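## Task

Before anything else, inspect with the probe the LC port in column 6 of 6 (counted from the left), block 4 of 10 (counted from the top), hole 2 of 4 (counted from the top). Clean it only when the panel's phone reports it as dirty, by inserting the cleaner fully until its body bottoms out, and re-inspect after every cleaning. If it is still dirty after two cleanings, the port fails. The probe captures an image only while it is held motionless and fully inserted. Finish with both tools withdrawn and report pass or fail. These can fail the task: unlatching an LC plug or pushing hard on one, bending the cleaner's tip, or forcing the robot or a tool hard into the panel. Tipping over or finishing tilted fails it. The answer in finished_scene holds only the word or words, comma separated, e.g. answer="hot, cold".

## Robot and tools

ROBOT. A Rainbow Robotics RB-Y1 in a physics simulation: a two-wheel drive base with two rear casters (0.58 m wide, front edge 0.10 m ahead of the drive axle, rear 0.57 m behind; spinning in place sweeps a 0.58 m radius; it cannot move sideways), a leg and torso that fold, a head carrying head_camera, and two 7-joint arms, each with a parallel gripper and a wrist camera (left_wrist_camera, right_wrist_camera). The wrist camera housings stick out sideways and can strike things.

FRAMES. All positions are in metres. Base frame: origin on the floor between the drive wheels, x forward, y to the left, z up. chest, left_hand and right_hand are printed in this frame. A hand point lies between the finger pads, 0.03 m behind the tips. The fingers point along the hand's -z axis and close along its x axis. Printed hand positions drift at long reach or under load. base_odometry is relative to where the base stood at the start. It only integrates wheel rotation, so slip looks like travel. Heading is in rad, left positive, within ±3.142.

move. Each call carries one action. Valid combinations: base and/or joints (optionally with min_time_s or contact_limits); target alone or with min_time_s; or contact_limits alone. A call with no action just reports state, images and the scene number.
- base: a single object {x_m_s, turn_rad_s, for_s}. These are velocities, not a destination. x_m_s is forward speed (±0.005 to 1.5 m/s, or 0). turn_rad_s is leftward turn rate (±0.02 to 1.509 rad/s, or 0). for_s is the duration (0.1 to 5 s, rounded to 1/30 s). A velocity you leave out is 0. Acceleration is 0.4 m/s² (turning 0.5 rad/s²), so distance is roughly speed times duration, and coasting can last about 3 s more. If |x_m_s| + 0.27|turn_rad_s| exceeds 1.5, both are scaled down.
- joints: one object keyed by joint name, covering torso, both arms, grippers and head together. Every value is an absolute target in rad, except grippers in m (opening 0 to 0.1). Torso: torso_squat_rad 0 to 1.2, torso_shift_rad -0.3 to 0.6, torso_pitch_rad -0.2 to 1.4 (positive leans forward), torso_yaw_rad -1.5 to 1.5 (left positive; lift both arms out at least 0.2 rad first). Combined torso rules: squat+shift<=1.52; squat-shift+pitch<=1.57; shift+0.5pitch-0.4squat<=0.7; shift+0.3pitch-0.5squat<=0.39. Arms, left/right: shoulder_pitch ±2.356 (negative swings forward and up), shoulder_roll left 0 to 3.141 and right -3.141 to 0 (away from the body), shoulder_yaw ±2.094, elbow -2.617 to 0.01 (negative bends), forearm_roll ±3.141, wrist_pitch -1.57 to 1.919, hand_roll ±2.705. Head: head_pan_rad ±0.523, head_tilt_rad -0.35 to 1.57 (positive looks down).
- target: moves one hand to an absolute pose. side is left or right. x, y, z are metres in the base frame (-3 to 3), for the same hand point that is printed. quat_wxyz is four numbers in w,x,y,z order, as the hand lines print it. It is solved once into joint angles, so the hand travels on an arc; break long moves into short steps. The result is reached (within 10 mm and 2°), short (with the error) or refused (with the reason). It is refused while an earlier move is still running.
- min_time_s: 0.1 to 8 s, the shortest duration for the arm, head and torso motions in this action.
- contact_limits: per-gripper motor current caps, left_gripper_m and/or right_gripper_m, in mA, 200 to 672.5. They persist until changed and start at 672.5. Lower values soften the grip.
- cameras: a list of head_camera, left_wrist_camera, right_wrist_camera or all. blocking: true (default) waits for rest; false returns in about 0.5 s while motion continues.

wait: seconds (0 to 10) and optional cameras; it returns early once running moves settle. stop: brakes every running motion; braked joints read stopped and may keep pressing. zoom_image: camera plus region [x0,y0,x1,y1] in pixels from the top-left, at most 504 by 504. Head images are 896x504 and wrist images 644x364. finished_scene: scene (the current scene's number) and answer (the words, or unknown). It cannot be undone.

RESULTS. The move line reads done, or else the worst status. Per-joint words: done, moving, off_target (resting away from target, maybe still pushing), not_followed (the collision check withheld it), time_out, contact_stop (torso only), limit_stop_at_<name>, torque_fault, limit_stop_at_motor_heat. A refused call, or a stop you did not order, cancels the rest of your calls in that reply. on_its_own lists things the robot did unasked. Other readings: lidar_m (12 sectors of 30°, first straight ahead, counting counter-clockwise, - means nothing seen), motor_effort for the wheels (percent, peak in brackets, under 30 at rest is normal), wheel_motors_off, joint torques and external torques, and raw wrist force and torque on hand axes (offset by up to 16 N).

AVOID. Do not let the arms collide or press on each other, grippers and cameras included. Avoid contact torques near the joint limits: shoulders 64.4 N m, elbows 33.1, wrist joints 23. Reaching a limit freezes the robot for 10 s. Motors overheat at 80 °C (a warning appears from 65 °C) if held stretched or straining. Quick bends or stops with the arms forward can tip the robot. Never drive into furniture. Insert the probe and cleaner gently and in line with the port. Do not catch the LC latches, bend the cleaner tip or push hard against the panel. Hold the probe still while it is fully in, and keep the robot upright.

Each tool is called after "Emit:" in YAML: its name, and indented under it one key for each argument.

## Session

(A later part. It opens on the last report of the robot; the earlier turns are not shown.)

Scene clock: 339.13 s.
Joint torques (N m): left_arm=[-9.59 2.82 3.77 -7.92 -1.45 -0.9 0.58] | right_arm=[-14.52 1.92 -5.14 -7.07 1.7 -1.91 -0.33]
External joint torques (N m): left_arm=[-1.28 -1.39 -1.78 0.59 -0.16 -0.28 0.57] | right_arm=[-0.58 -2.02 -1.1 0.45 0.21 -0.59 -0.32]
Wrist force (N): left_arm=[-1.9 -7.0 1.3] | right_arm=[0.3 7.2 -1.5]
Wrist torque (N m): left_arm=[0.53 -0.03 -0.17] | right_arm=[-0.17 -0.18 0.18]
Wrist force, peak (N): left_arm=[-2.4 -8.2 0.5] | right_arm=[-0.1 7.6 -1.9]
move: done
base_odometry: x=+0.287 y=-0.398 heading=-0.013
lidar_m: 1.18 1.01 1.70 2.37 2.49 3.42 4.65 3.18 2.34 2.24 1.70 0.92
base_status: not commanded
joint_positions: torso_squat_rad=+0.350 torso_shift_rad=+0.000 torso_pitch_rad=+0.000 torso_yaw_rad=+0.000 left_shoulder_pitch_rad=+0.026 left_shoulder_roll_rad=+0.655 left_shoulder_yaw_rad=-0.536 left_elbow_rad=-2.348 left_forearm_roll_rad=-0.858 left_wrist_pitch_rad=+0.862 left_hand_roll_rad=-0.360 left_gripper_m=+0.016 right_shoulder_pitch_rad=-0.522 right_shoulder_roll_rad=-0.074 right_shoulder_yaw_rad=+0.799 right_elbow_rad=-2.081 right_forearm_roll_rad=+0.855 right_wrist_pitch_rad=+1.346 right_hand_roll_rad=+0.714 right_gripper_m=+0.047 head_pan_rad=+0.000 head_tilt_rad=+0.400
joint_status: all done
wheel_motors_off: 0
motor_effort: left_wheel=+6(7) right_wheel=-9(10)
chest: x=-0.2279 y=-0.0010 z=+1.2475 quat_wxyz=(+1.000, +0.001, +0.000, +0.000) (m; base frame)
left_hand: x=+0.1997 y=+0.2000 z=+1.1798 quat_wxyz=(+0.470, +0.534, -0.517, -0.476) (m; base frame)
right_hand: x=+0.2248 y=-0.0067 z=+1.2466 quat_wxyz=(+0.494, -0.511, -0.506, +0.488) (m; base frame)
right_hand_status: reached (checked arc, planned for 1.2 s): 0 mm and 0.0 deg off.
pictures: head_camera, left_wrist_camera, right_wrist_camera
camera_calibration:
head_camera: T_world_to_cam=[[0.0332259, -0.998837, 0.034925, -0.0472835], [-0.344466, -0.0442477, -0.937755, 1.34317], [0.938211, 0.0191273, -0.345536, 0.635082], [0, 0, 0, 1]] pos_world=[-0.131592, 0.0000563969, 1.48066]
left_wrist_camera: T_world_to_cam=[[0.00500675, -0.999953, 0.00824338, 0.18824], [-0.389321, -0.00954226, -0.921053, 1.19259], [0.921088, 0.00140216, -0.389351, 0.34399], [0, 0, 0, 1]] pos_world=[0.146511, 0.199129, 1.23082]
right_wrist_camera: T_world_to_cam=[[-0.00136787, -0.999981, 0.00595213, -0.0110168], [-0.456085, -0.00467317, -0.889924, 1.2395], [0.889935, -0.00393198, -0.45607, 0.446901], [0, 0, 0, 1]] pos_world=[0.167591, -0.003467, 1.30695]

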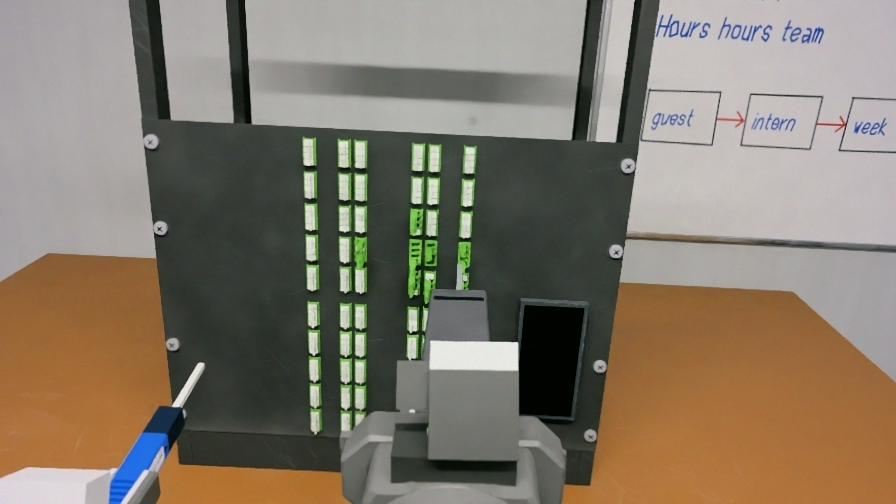

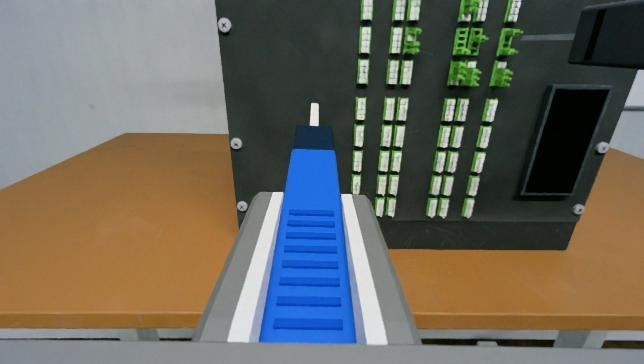

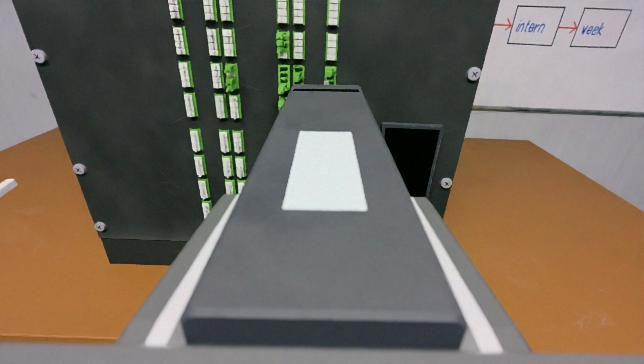

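Emit:
move:
  target: {"side": "right", "x": 0.245, "y": -0.0096, "z": 1.2465, "quat_wxyz": [0.4942, -0.5115, -0.5062, 0.4880]}
  min_time_s: 1.2
  cameras: ["all"]

Emit:
zoom_image:
  camera: "left_wrist_camera"
  region: [494, 22, 534, 62]

Emit:
zoom_image:
  camera: "right_wrist_camera"
  region: [305, 60, 345, 100]

Emit:
zoom_image:
  camera: "head_camera"
  region: [445, 240, 485, 280]

Scene clock: 398.97 s.
Joint torques (N m): left_arm=[-9.61 2.73 3.64 -8.25 -1.19 -0.83 0.48] | right_arm=[-15.47 1.59 -5.51 -7.2 1.85 -2.02 -0.35]
External joint torques (N m): left_arm=[-1.31 -1.48 -1.9 0.26 0.1 -0.21 0.47] | right_arm=[-0.62 -1.76 -1.24 0.44 0.34 -0.73 -0.35]
Wrist force (N): left_arm=[-2.0 -7.9 0.5] | right_arm=[-0.3 7.3 -1.7]
Wrist torque (N m): left_arm=[0.66 -0.08 -0.20] | right_arm=[-0.18 -0.22 0.15]
Wrist force, peak (N): left_arm=[-2.6 -8.2 0.5] | right_arm=[-0.2 7.6 -1.8]
move: done
base_odometry: x=+0.287 y=-0.398 heading=-0.013
lidar_m: 1.18 1.00 1.69 2.37 2.48 3.40 4.66 3.18 2.33 2.24 1.67 0.91
base_status: not commanded
joint_positions: torso_squat_rad=+0.350 torso_shift_rad=+0.000 torso_pitch_rad=+0.000 torso_yaw_rad=+0.000 left_shoulder_pitch_rad=+0.026 left_shoulder_roll_rad=+0.655 left_shoulder_yaw_rad=-0.536 left_elbow_rad=-2.348 left_forearm_roll_rad=-0.858 left_wrist_pitch_rad=+0.862 left_hand_roll_rad=-0.360 left_gripper_m=+0.016 right_shoulder_pitch_rad=-0.554 right_shoulder_roll_rad=-0.085 right_shoulder_yaw_rad=+0.754 right_elbow_rad=-2.022 right_forearm_roll_rad=+0.817 right_wrist_pitch_rad=+1.302 right_hand_roll_rad=+0.693 right_gripper_m=+0.047 head_pan_rad=+0.000 head_tilt_rad=+0.400
joint_status: all done
wheel_motors_off: 0
motor_effort: left_wheel=+5(7) right_wheel=-9(9)
chest: x=-0.2279 y=-0.0010 z=+1.2475 quat_wxyz=(+1.000, +0.001, +0.000, +0.000) (m; base frame)
left_hand: x=+0.1997 y=+0.2000 z=+1.1798 quat_wxyz=(+0.470, +0.534, -0.517, -0.476) (m; base frame)
right_hand: x=+0.2449 y=-0.0095 z=+1.2463 quat_wxyz=(+0.494, -0.511, -0.506, +0.488) (m; base frame)
right_hand_status: reached (checked arc, planned for 1.2 s): 0 mm and 0.0 deg off.
pictures: head_camera, left_wrist_camera, right_wrist_camera
camera_calibration:
head_camera: T_world_to_cam=[[0.0332259, -0.998837, 0.034925, -0.0472835], [-0.344466, -0.0442477, -0.937755, 1.34317], [0.938211, 0.0191273, -0.345536, 0.635082], [0, 0, 0, 1]] pos_world=[-0.131592, 0.0000563969, 1.48066]
left_wrist_camera: T_world_to_cam=[[0.00500675, -0.999953, 0.00824338, 0.18824], [-0.389321, -0.00954226, -0.921053, 1.19259], [0.921088, 0.00140216, -0.389351, 0.34399], [0, 0, 0, 1]] pos_world=[0.146511, 0.199129, 1.23082]
right_wrist_camera: T_world_to_cam=[[-0.00136787, -0.999981, 0.00595213, -0.0136875], [-0.456085, -0.00467317, -0.889924, 1.24839], [0.889935, -0.00393198, -0.45607, 0.428866], [0, 0, 0, 1]] pos_world=[0.187691, -0.006167, 1.30665]

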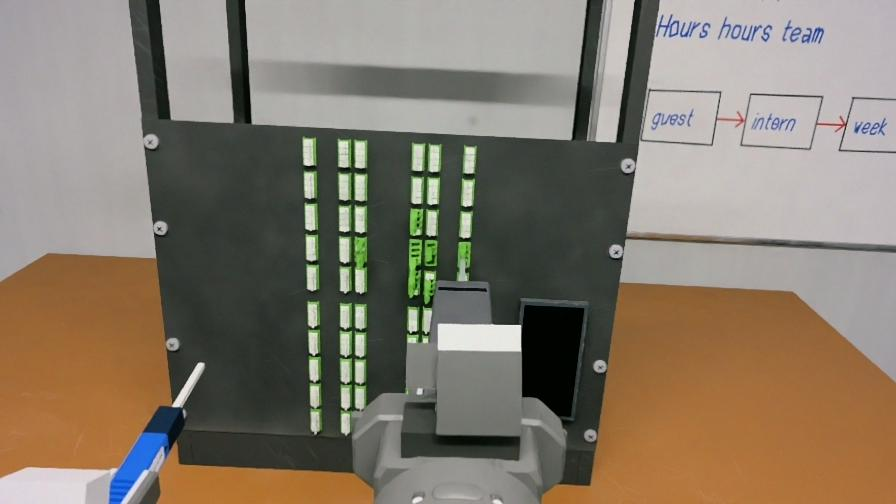

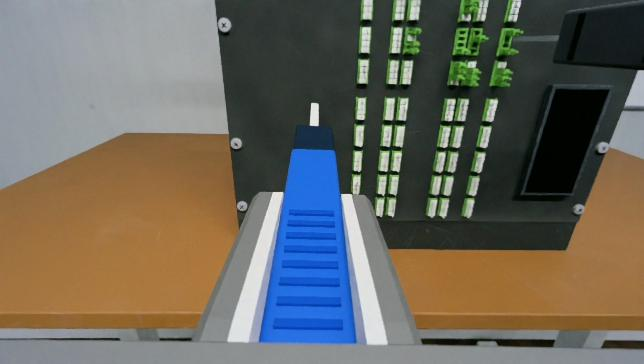

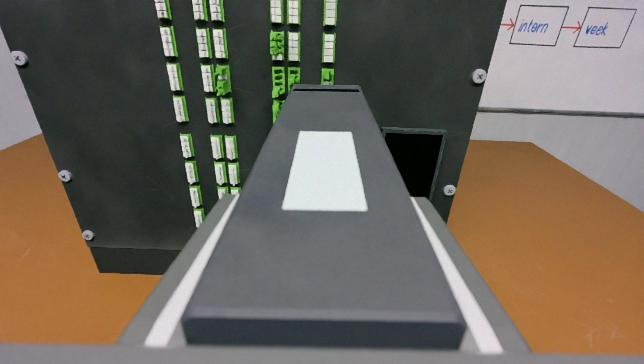

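Scaled by 12.600 from the camera's 644x364 image, which has a finer 1265x715 frame.

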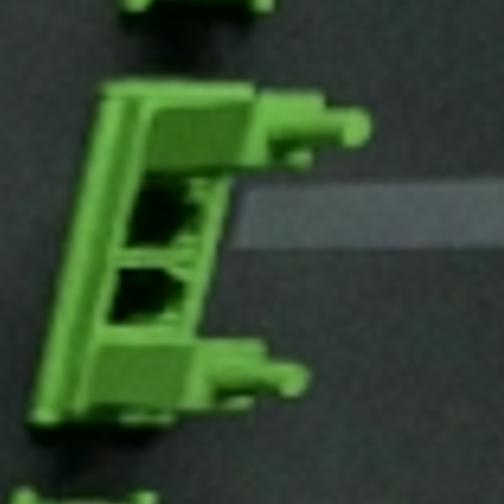

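Scaled by 12.600 from the camera's 644x364 image, which has a finer 1265x715 frame.

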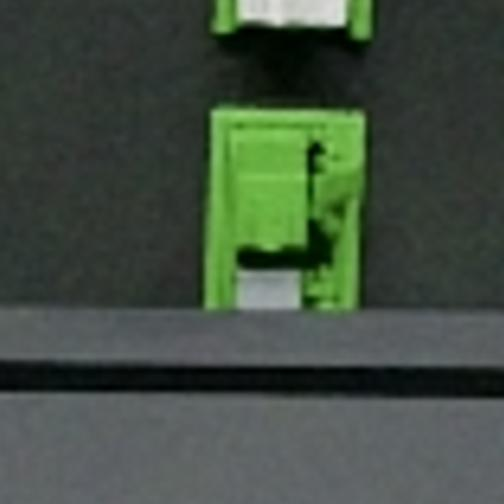

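Scaled by 12.600 from the camera's 896x504 image, which has a finer 1280x720 frame.

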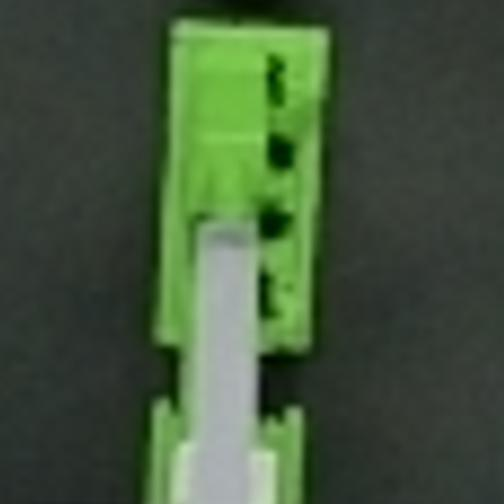

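Emit:
move:
  target: {"side": "right", "x": 0.257, "y": -0.0096, "z": 1.2465, "quat_wxyz": [0.4942, -0.5115, -0.5062, 0.4880]}
  min_time_s: 1.2
  cameras: ["all"]

Emit:
zoom_image:
  camera: "left_wrist_camera"
  region: [496, 30, 520, 54]

Emit:
zoom_image:
  camera: "right_wrist_camera"
  region: [316, 68, 336, 88]

Emit:
zoom_image:
  camera: "head_camera"
  region: [454, 242, 474, 262]

Scene clock: 421.23 s.
Joint torques (N m): left_arm=[-9.41 2.45 4.34 -8.47 -1.32 -0.84 0.52] | right_arm=[-15.8 1.46 -5.58 -7.26 1.82 -1.94 -0.47]
External joint torques (N m): left_arm=[-1.11 -1.76 -1.2 0.05 -0.03 -0.22 0.51] | right_arm=[-0.42 -1.61 -1.2 0.46 0.31 -0.68 -0.46]
Wrist force (N): left_arm=[-2.7 -7.5 0.9] | right_arm=[0.1 7.1 -1.5]
Wrist torque (N m): left_arm=[0.63 -0.13 -0.18] | right_arm=[-0.17 -0.21 0.18]
Wrist force, peak (N): left_arm=[-3.1 -8.3 0.1] | right_arm=[0.2 8.0 -1.4]
move: done
base_odometry: x=+0.287 y=-0.398 heading=-0.013
lidar_m: 1.18 0.99 1.69 2.38 2.49 3.40 4.66 3.19 2.33 2.24 1.69 0.91
base_status: not commanded
joint_positions: torso_squat_rad=+0.350 torso_shift_rad=+0.000 torso_pitch_rad=+0.000 torso_yaw_rad=+0.000 left_shoulder_pitch_rad=+0.026 left_shoulder_roll_rad=+0.655 left_shoulder_yaw_rad=-0.536 left_elbow_rad=-2.348 left_forearm_roll_rad=-0.858 left_wrist_pitch_rad=+0.862 left_hand_roll_rad=-0.360 left_gripper_m=+0.016 right_shoulder_pitch_rad=-0.575 right_shoulder_roll_rad=-0.087 right_shoulder_yaw_rad=+0.730 right_elbow_rad=-1.983 right_forearm_roll_rad=+0.799 right_wrist_pitch_rad=+1.278 right_hand_roll_rad=+0.681 right_gripper_m=+0.047 head_pan_rad=+0.000 head_tilt_rad=+0.400
joint_status: all done
wheel_motors_off: 0
motor_effort: left_wheel=+6(7) right_wheel=-9(10)
chest: x=-0.2279 y=-0.0010 z=+1.2475 quat_wxyz=(+1.000, +0.001, +0.000, +0.000) (m; base frame)
left_hand: x=+0.1997 y=+0.2000 z=+1.1798 quat_wxyz=(+0.470, +0.534, -0.517, -0.476) (m; base frame)
right_hand: x=+0.2562 y=-0.0099 z=+1.2463 quat_wxyz=(+0.495, -0.511, -0.506, +0.488) (m; base frame)
right_hand_status: reached (checked arc, planned for 1.2 s): 1 mm and 0.1 deg off.
pictures: head_camera, left_wrist_camera, right_wrist_camera
camera_calibration:
head_camera: T_world_to_cam=[[0.0332259, -0.998837, 0.034925, -0.0472835], [-0.344466, -0.0442477, -0.937755, 1.34317], [0.938211, 0.0191273, -0.345536, 0.635082], [0, 0, 0, 1]] pos_world=[-0.131592, 0.0000563969, 1.48066]
left_wrist_camera: T_world_to_cam=[[0.00500675, -0.999953, 0.00824338, 0.18824], [-0.389321, -0.00954226, -0.921053, 1.19259], [0.921088, 0.00140216, -0.389351, 0.34399], [0, 0, 0, 1]] pos_world=[0.146511, 0.199129, 1.23082]
right_wrist_camera: T_world_to_cam=[[-0.00145986, -0.999985, 0.00532825, -0.0133396], [-0.456483, -0.00407433, -0.889723, 1.25336], [0.889731, -0.00373112, -0.45647, 0.419372], [0, 0, 0, 1]] pos_world=[0.198992, -0.00666808, 1.30665]

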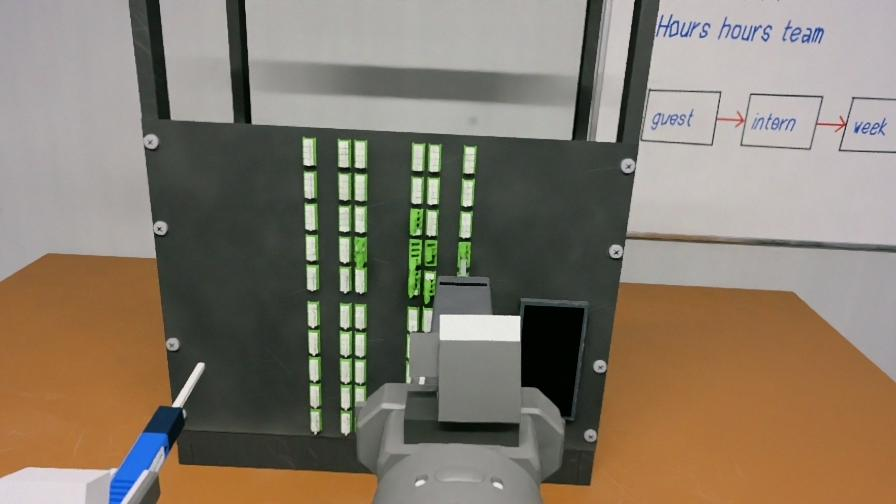

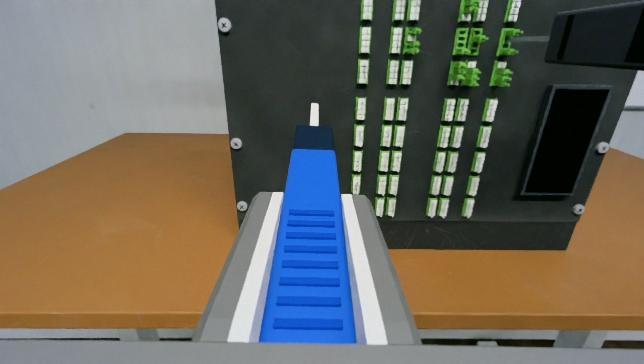

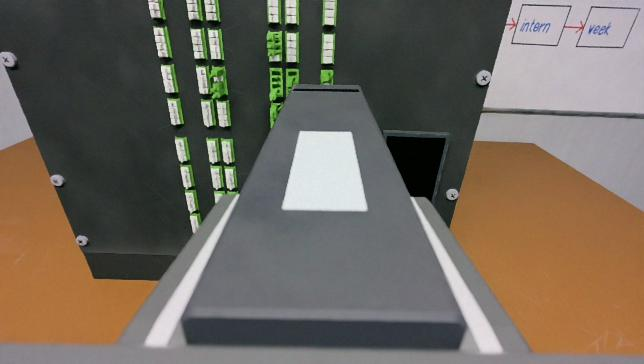

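Scaled by 21.000 from the camera's 644x364 image, which has a finer 1265x715 frame.

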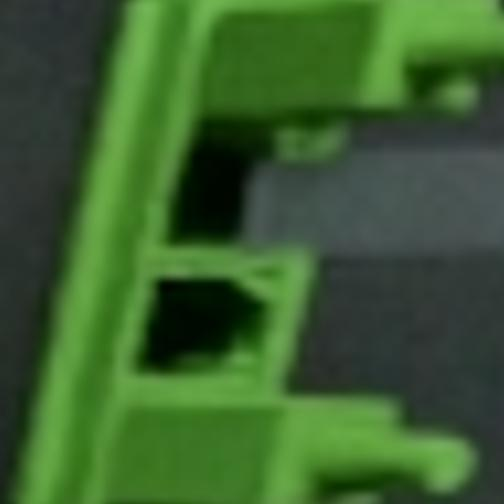

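Scaled by 25.200 from the camera's 644x364 image, which has a finer 1265x715 frame.

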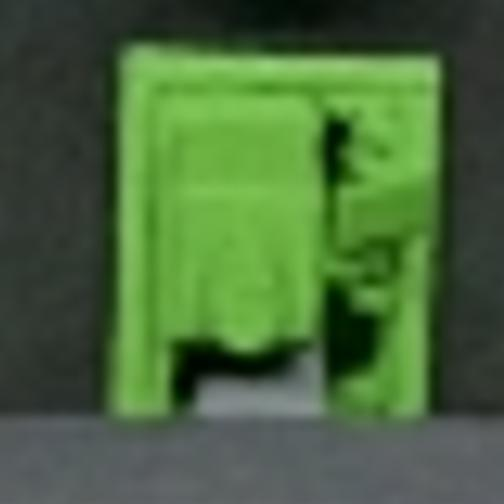

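Scaled by 25.200 from the camera's 896x504 image, which has a finer 1280x720 frame.

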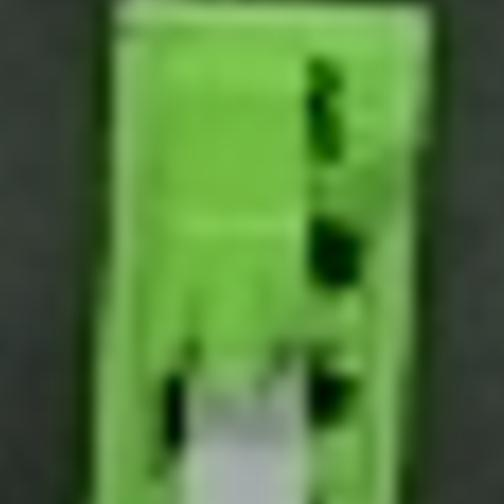

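Emit:
move:
  target: {"side": "right", "x": 0.2585, "y": -0.0093, "z": 1.2468, "quat_wxyz": [0.4942, -0.5115, -0.5062, 0.4880]}
  min_time_s: 1.2
  cameras: ["all"]

Emit:
zoom_image:
  camera: "left_wrist_camera"
  region: [496, 30, 520, 54]

Emit:
zoom_image:
  camera: "right_wrist_camera"
  region: [316, 68, 336, 88]

Emit:
zoom_image:
  camera: "head_camera"
  region: [454, 242, 474, 262]

Scene clock: 449.43 s.
Joint torques (N m): left_arm=[-9.66 3.19 4.14 -8.3 -1.51 -0.94 0.58] | right_arm=[-15.93 4.56 -5.38 -7.23 1.93 -1.95 -0.32]
External joint torques (N m): left_arm=[-1.36 -1.02 -1.4 0.21 -0.21 -0.32 0.57] | right_arm=[-0.44 1.54 -0.98 0.5 0.41 -0.69 -0.31]
Wrist force (N): left_arm=[-2.4 -6.7 -0.2] | right_arm=[0.6 7.1 -1.8]
Wrist torque (N m): left_arm=[0.52 -0.14 -0.21] | right_arm=[-0.17 -0.14 0.17]
Wrist force, peak (N): left_arm=[-2.3 -8.0 0.2] | right_arm=[0.1 7.5 -1.7]
move: done
base_odometry: x=+0.287 y=-0.398 heading=-0.013
lidar_m: 1.18 1.00 1.70 2.37 2.49 3.41 4.66 3.18 2.31 2.25 1.70 0.91
base_status: not commanded
joint_positions: torso_squat_rad=+0.350 torso_shift_rad=+0.000 torso_pitch_rad=+0.000 torso_yaw_rad=+0.000 left_shoulder_pitch_rad=+0.026 left_shoulder_roll_rad=+0.655 left_shoulder_yaw_rad=-0.536 left_elbow_rad=-2.348 left_forearm_roll_rad=-0.858 left_wrist_pitch_rad=+0.862 left_hand_roll_rad=-0.360 left_gripper_m=+0.016 right_shoulder_pitch_rad=-0.581 right_shoulder_roll_rad=-0.086 right_shoulder_yaw_rad=+0.727 right_elbow_rad=-1.973 right_forearm_roll_rad=+0.797 right_wrist_pitch_rad=+1.274 right_hand_roll_rad=+0.679 right_gripper_m=+0.047 head_pan_rad=+0.000 head_tilt_rad=+0.400
joint_status: all done
wheel_motors_off: 0
motor_effort: left_wheel=+6(7) right_wheel=-9(9)
chest: x=-0.2279 y=-0.0010 z=+1.2475 quat_wxyz=(+1.000, +0.001, +0.000, +0.000) (m; base frame)
left_hand: x=+0.1997 y=+0.2000 z=+1.1798 quat_wxyz=(+0.470, +0.534, -0.517, -0.476) (m; base frame)
right_hand: x=+0.2585 y=-0.0094 z=+1.2465 quat_wxyz=(+0.494, -0.511, -0.506, +0.488) (m; base frame)
right_hand_status: reached (checked arc, planned for 1.2 s): 0 mm and 0.0 deg off.
pictures: head_camera, left_wrist_camera, right_wrist_camera
camera_calibration:
head_camera: T_world_to_cam=[[0.0332259, -0.998837, 0.034925, -0.0472835], [-0.344466, -0.0442477, -0.937755, 1.34317], [0.938211, 0.0191273, -0.345536, 0.635082], [0, 0, 0, 1]] pos_world=[-0.131592, 0.0000563969, 1.48066]
left_wrist_camera: T_world_to_cam=[[0.00500675, -0.999953, 0.00824338, 0.18824], [-0.389321, -0.00954226, -0.921053, 1.19259], [0.921088, 0.00140216, -0.389351, 0.34399], [0, 0, 0, 1]] pos_world=[0.146511, 0.199129, 1.23082]
right_wrist_camera: T_world_to_cam=[[-0.00176448, -0.999976, 0.00671593, -0.0144861], [-0.455968, -0.00517262, -0.889981, 1.25477], [0.889994, -0.0046326, -0.455948, 0.416766], [0, 0, 0, 1]] pos_world=[0.201192, -0.0060646, 1.30684]

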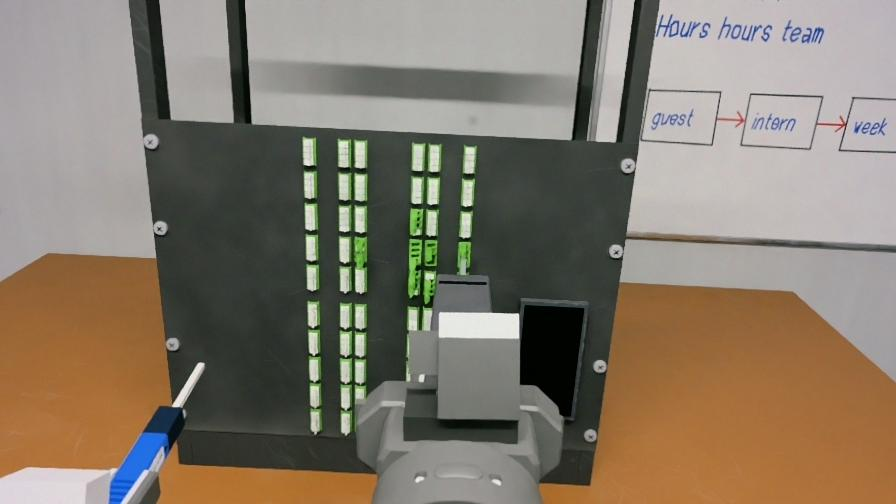

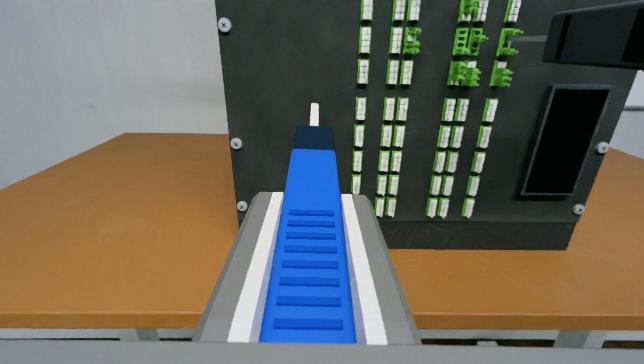

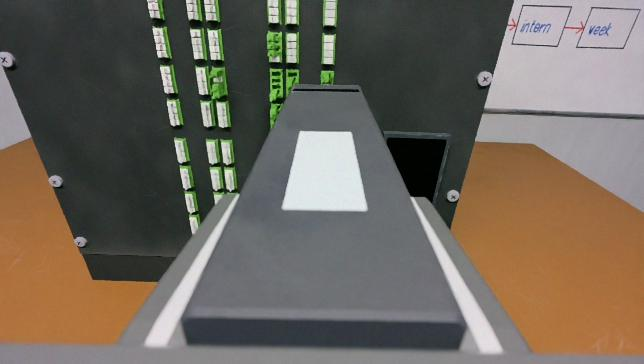

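Scaled by 21.000 from the camera's 644x364 image, which has a finer 1265x715 frame.

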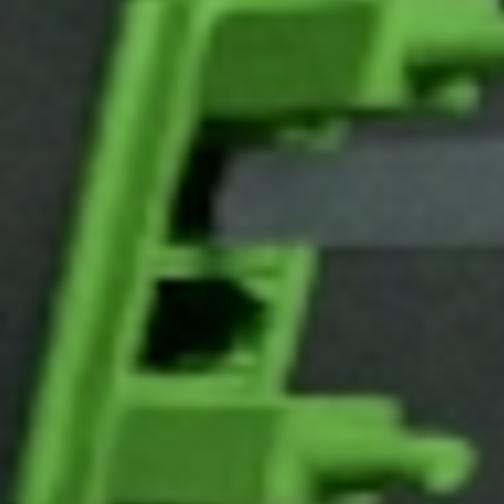

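Scaled by 25.200 from the camera's 644x364 image, which has a finer 1265x715 frame.

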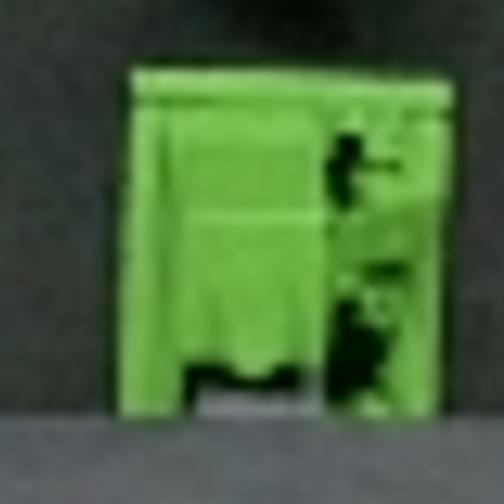

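Scaled by 25.200 from the camera's 896x504 image, which has a finer 1280x720 frame.

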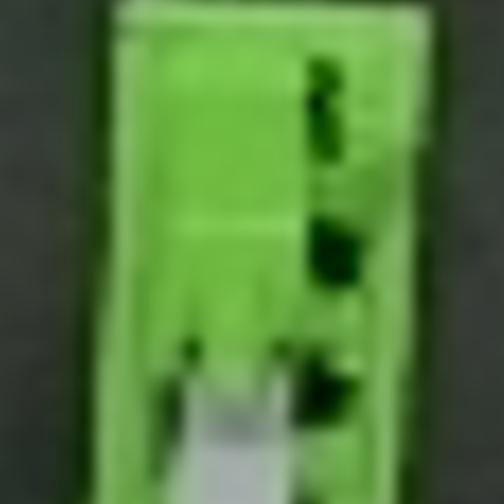

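Emit:
move:
  target: {"side": "right", "x": 0.2625, "y": -0.0093, "z": 1.2468, "quat_wxyz": [0.4942, -0.5115, -0.5062, 0.4880]}
  min_time_s: 1
  cameras: ["all"]

Emit:
zoom_image:
  camera: "left_wrist_camera"
  region: [496, 30, 520, 54]

Emit:
zoom_image:
  camera: "right_wrist_camera"
  region: [316, 68, 336, 88]

Emit:
zoom_image:
  camera: "head_camera"
  region: [454, 242, 474, 262]

Scene clock: 468.80 s.
Joint torques (N m): left_arm=[-9.64 2.74 4.12 -8.4 -1.62 -0.96 0.4] | right_arm=[-17.8 2.78 -7.83 -5.96 1.97 -3.23 -0.23]
External joint torques (N m): left_arm=[-1.33 -1.47 -1.42 0.11 -0.33 -0.34 0.39] | right_arm=[-2.14 -0.15 -3.39 1.79 0.45 -1.97 -0.22]
Wrist force (N): left_arm=[-2.8 -7.2 0.0] | right_arm=[-2.1 8.2 16.8]
Wrist torque (N m): left_arm=[0.57 -0.16 -0.12] | right_arm=[0.54 0.49 0.17]
Wrist force, peak (N): left_arm=[-2.3 -8.1 1.2] | right_arm=[-2.4 8.6 17.9]
move: done
base_odometry: x=+0.287 y=-0.398 heading=-0.013
lidar_m: 1.18 0.98 1.69 2.38 2.49 3.41 4.65 3.17 2.33 2.24 1.69 0.92
base_status: not commanded
joint_positions: torso_squat_rad=+0.350 torso_shift_rad=+0.000 torso_pitch_rad=+0.000 torso_yaw_rad=+0.000 left_shoulder_pitch_rad=+0.026 left_shoulder_roll_rad=+0.655 left_shoulder_yaw_rad=-0.536 left_elbow_rad=-2.348 left_forearm_roll_rad=-0.858 left_wrist_pitch_rad=+0.862 left_hand_roll_rad=-0.360 left_gripper_m=+0.016 right_shoulder_pitch_rad=-0.588 right_shoulder_roll_rad=-0.086 right_shoulder_yaw_rad=+0.720 right_elbow_rad=-1.959 right_forearm_roll_rad=+0.791 right_wrist_pitch_rad=+1.265 right_hand_roll_rad=+0.674 right_gripper_m=+0.047 head_pan_rad=+0.000 head_tilt_rad=+0.400
joint_status: all done
wheel_motors_off: 0
motor_effort: left_wheel=+6(8) right_wheel=-9(10)
chest: x=-0.2282 y=-0.0010 z=+1.2475 quat_wxyz=(+1.000, +0.001, +0.000, +0.000) (m; base frame)
left_hand: x=+0.1995 y=+0.2000 z=+1.1799 quat_wxyz=(+0.470, +0.534, -0.517, -0.476) (m; base frame)
right_hand: x=+0.2619 y=-0.0092 z=+1.2465 quat_wxyz=(+0.494, -0.511, -0.506, +0.488) (m; base frame)
right_hand_status: reached (checked arc, planned for 1.0 s): 1 mm and 0.0 deg off.
pictures: head_camera, left_wrist_camera, right_wrist_camera
camera_calibration:
head_camera: T_world_to_cam=[[0.0332125, -0.998837, 0.0349405, -0.047295], [-0.344081, -0.0442498, -0.937897, 1.3433], [0.938352, 0.0191275, -0.345151, 0.634908], [0, 0, 0, 1]] pos_world=[-0.131993, 0.0000564014, 1.48066]
left_wrist_camera: T_world_to_cam=[[0.0050032, -0.999953, 0.00824509, 0.188239], [-0.38891, -0.00954183, -0.921226, 1.19272], [0.921262, 0.00140248, -0.38894, 0.343774], [0, 0, 0, 1]] pos_world=[0.146212, 0.199129, 1.23092]
right_wrist_camera: T_world_to_cam=[[-0.00132008, -0.999979, 0.00626559, -0.0138843], [-0.456085, -0.00497392, -0.889922, 1.25632], [0.889935, -0.00403241, -0.456069, 0.413827], [0, 0, 0, 1]] pos_world=[0.204691, -0.00596646, 1.30685]

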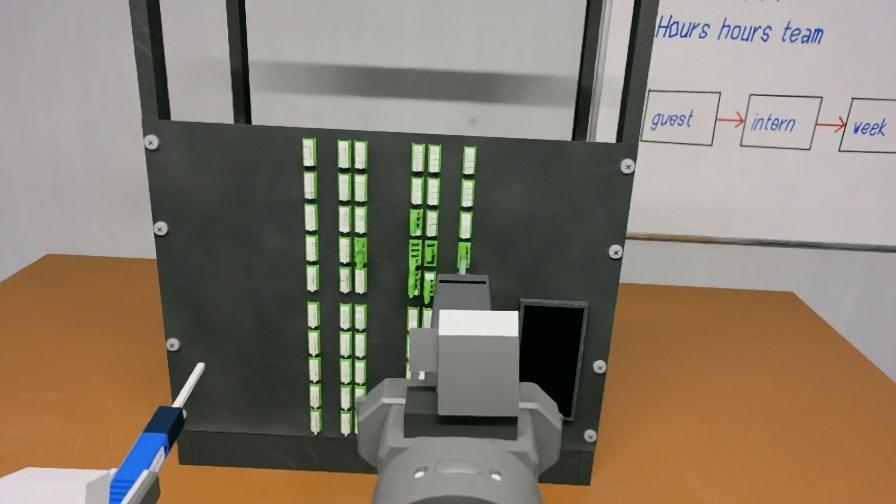

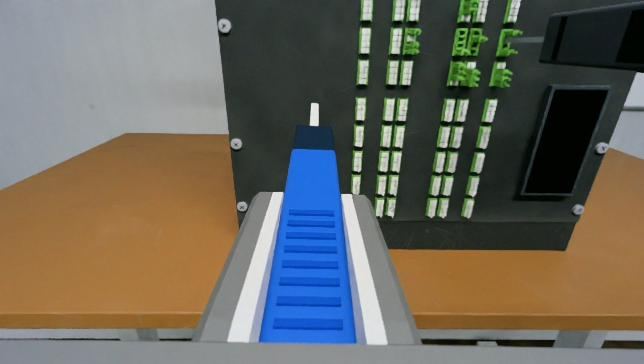

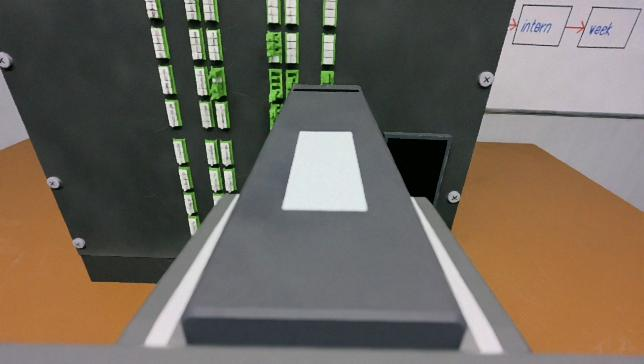

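Scaled by 21.000 from the camera's 644x364 image, which has a finer 1265x715 frame.

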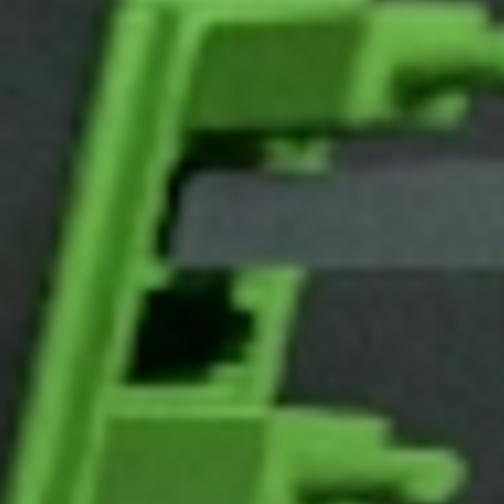

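Scaled by 25.200 from the camera's 644x364 image, which has a finer 1265x715 frame.

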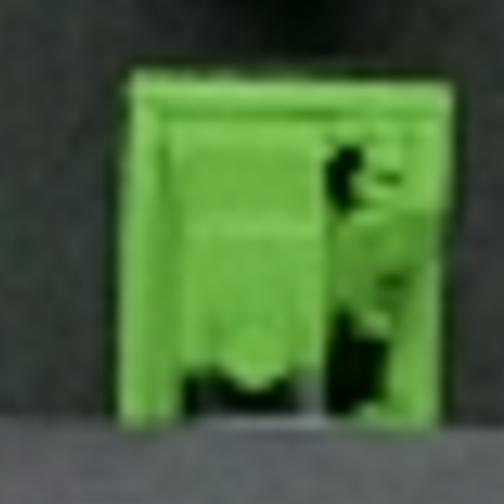

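Scaled by 25.200 from the camera's 896x504 image, which has a finer 1280x720 frame.

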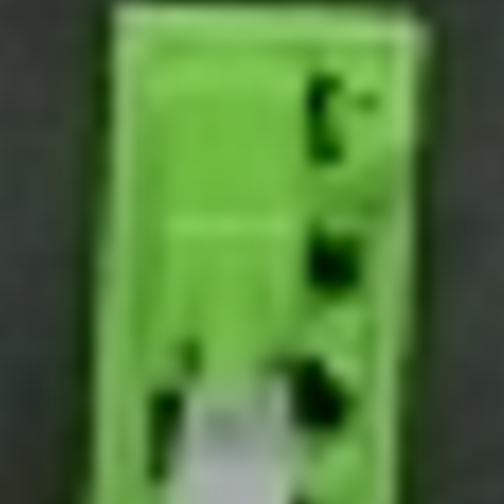

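Emit:
move:
  target: {"side": "right", "x": 0.2580, "y": -0.0092, "z": 1.2471, "quat_wxyz": [0.4942, -0.5115, -0.5062, 0.4880]}
  min_time_s: 1
  cameras: ["all"]

Emit:
zoom_image:
  camera: "left_wrist_camera"
  region: [496, 30, 520, 54]

Emit:
zoom_image:
  camera: "right_wrist_camera"
  region: [316, 68, 336, 88]

Emit:
zoom_image:
  camera: "head_camera"
  region: [454, 242, 474, 262]

Scene clock: 485.07 s.
Joint torques (N m): left_arm=[-9.6 2.9 3.64 -8.3 -1.72 -0.75 0.68] | right_arm=[-14.18 4.73 -2.9 -8.51 2.21 -1.24 0.44]
External joint torques (N m): left_arm=[-1.3 -1.31 -1.9 0.21 -0.42 -0.13 0.66] | right_arm=[1.32 1.72 1.5 -0.79 0.69 0.02 0.45]
Wrist force (N): left_arm=[-1.9 -7.0 0.8] | right_arm=[0.1 7.0 -1.5]
Wrist torque (N m): left_arm=[0.56 -0.05 -0.19] | right_arm=[-0.17 -0.19 0.08]
Wrist force, peak (N): left_arm=[-2.7 -8.2 0.9] | right_arm=[-2.4 9.5 16.6]
move: done
base_odometry: x=+0.287 y=-0.398 heading=-0.013
lidar_m: 1.19 0.99 1.69 2.37 2.47 3.40 4.66 3.18 2.34 2.24 1.66 0.92
base_status: not commanded
joint_positions: torso_squat_rad=+0.350 torso_shift_rad=+0.000 torso_pitch_rad=+0.000 torso_yaw_rad=+0.000 left_shoulder_pitch_rad=+0.026 left_shoulder_roll_rad=+0.655 left_shoulder_yaw_rad=-0.536 left_elbow_rad=-2.348 left_forearm_roll_rad=-0.858 left_wrist_pitch_rad=+0.862 left_hand_roll_rad=-0.360 left_gripper_m=+0.016 right_shoulder_pitch_rad=-0.582 right_shoulder_roll_rad=-0.086 right_shoulder_yaw_rad=+0.726 right_elbow_rad=-1.973 right_forearm_roll_rad=+0.797 right_wrist_pitch_rad=+1.274 right_hand_roll_rad=+0.679 right_gripper_m=+0.047 head_pan_rad=+0.000 head_tilt_rad=+0.400
joint_status: all done
wheel_motors_off: 0
motor_effort: left_wheel=+6(8) right_wheel=-9(9)
chest: x=-0.2281 y=-0.0010 z=+1.2475 quat_wxyz=(+1.000, +0.001, +0.000, +0.000) (m; base frame)
left_hand: x=+0.1996 y=+0.2000 z=+1.1799 quat_wxyz=(+0.470, +0.534, -0.517, -0.476) (m; base frame)
right_hand: x=+0.2584 y=-0.0094 z=+1.2469 quat_wxyz=(+0.494, -0.512, -0.506, +0.488) (m; base frame)
right_hand_status: reached (checked arc, planned for 1.0 s): 0 mm and 0.0 deg off.
pictures: head_camera, left_wrist_camera, right_wrist_camera
camera_calibration:
head_camera: T_world_to_cam=[[0.0332144, -0.998838, 0.034934, -0.0472917], [-0.34417, -0.0442462, -0.937864, 1.3433], [0.93832, 0.0191274, -0.345239, 0.634846], [0, 0, 0, 1]] pos_world=[-0.131793, 0.0000563936, 1.48066]
left_wrist_camera: T_world_to_cam=[[0.00500422, -0.999953, 0.00824579, 0.188238], [-0.389031, -0.00954306, -0.921175, 1.19262], [0.921211, 0.00140189, -0.389061, 0.343799], [0, 0, 0, 1]] pos_world=[0.146312, 0.199129, 1.23082]
right_wrist_camera: T_world_to_cam=[[-0.00203865, -0.999979, 0.00618113, -0.0137353], [-0.455769, -0.00457268, -0.890086, 1.25518], [0.890096, -0.00463175, -0.455751, 0.416758], [0, 0, 0, 1]] pos_world=[0.201092, -0.00606512, 1.30724]

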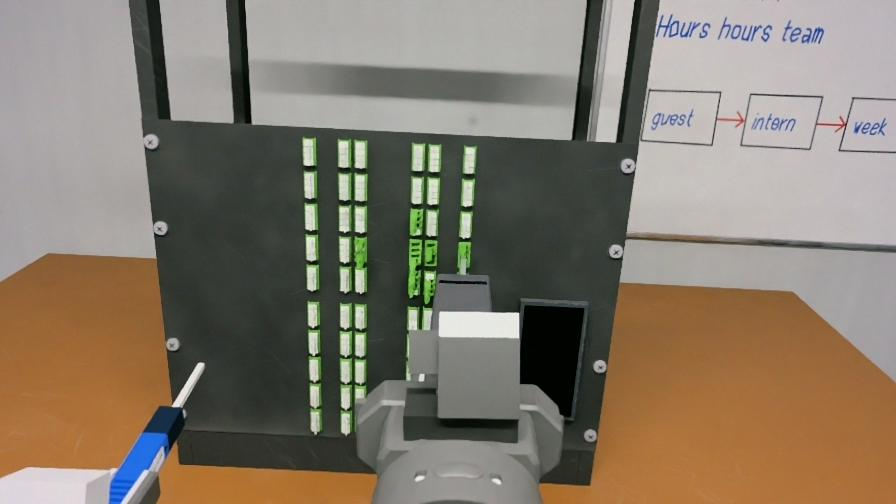

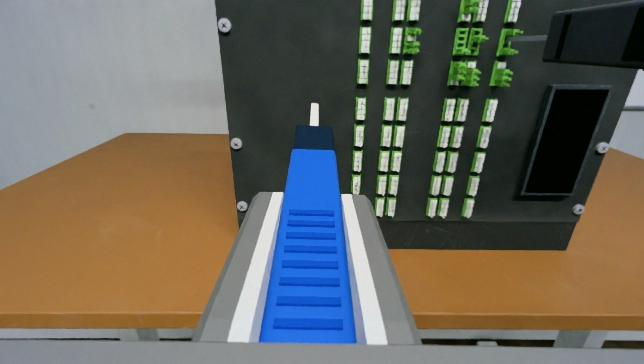

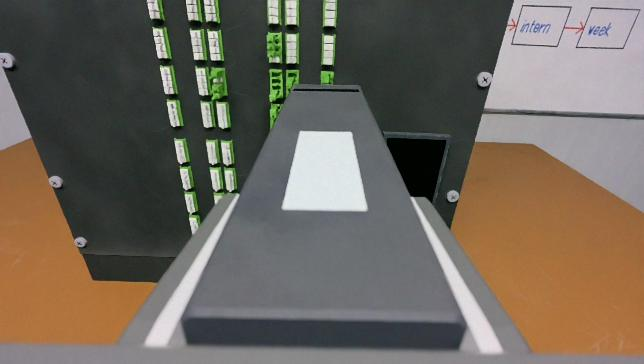

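Scaled by 21.000 from the camera's 644x364 image, which has a finer 1265x715 frame.

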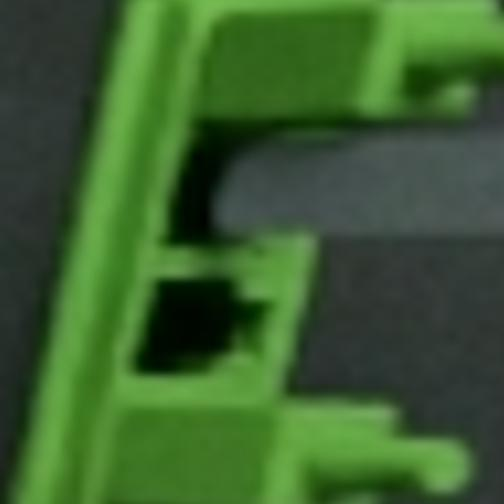

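Scaled by 25.200 from the camera's 644x364 image, which has a finer 1265x715 frame.

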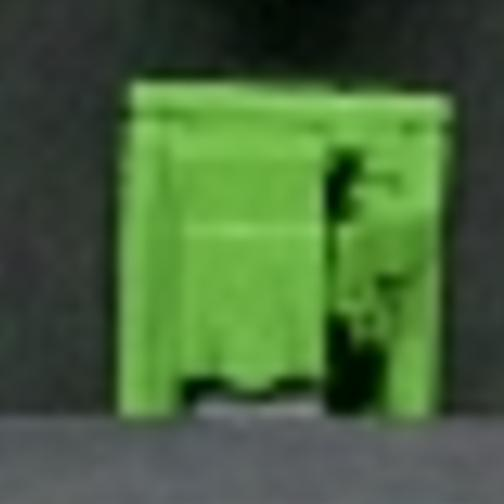

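Scaled by 25.200 from the camera's 896x504 image, which has a finer 1280x720 frame.

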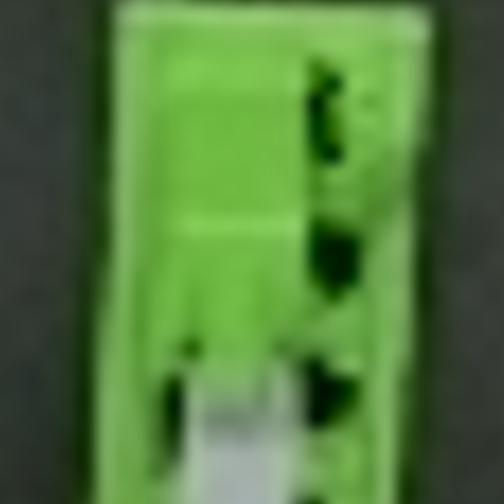

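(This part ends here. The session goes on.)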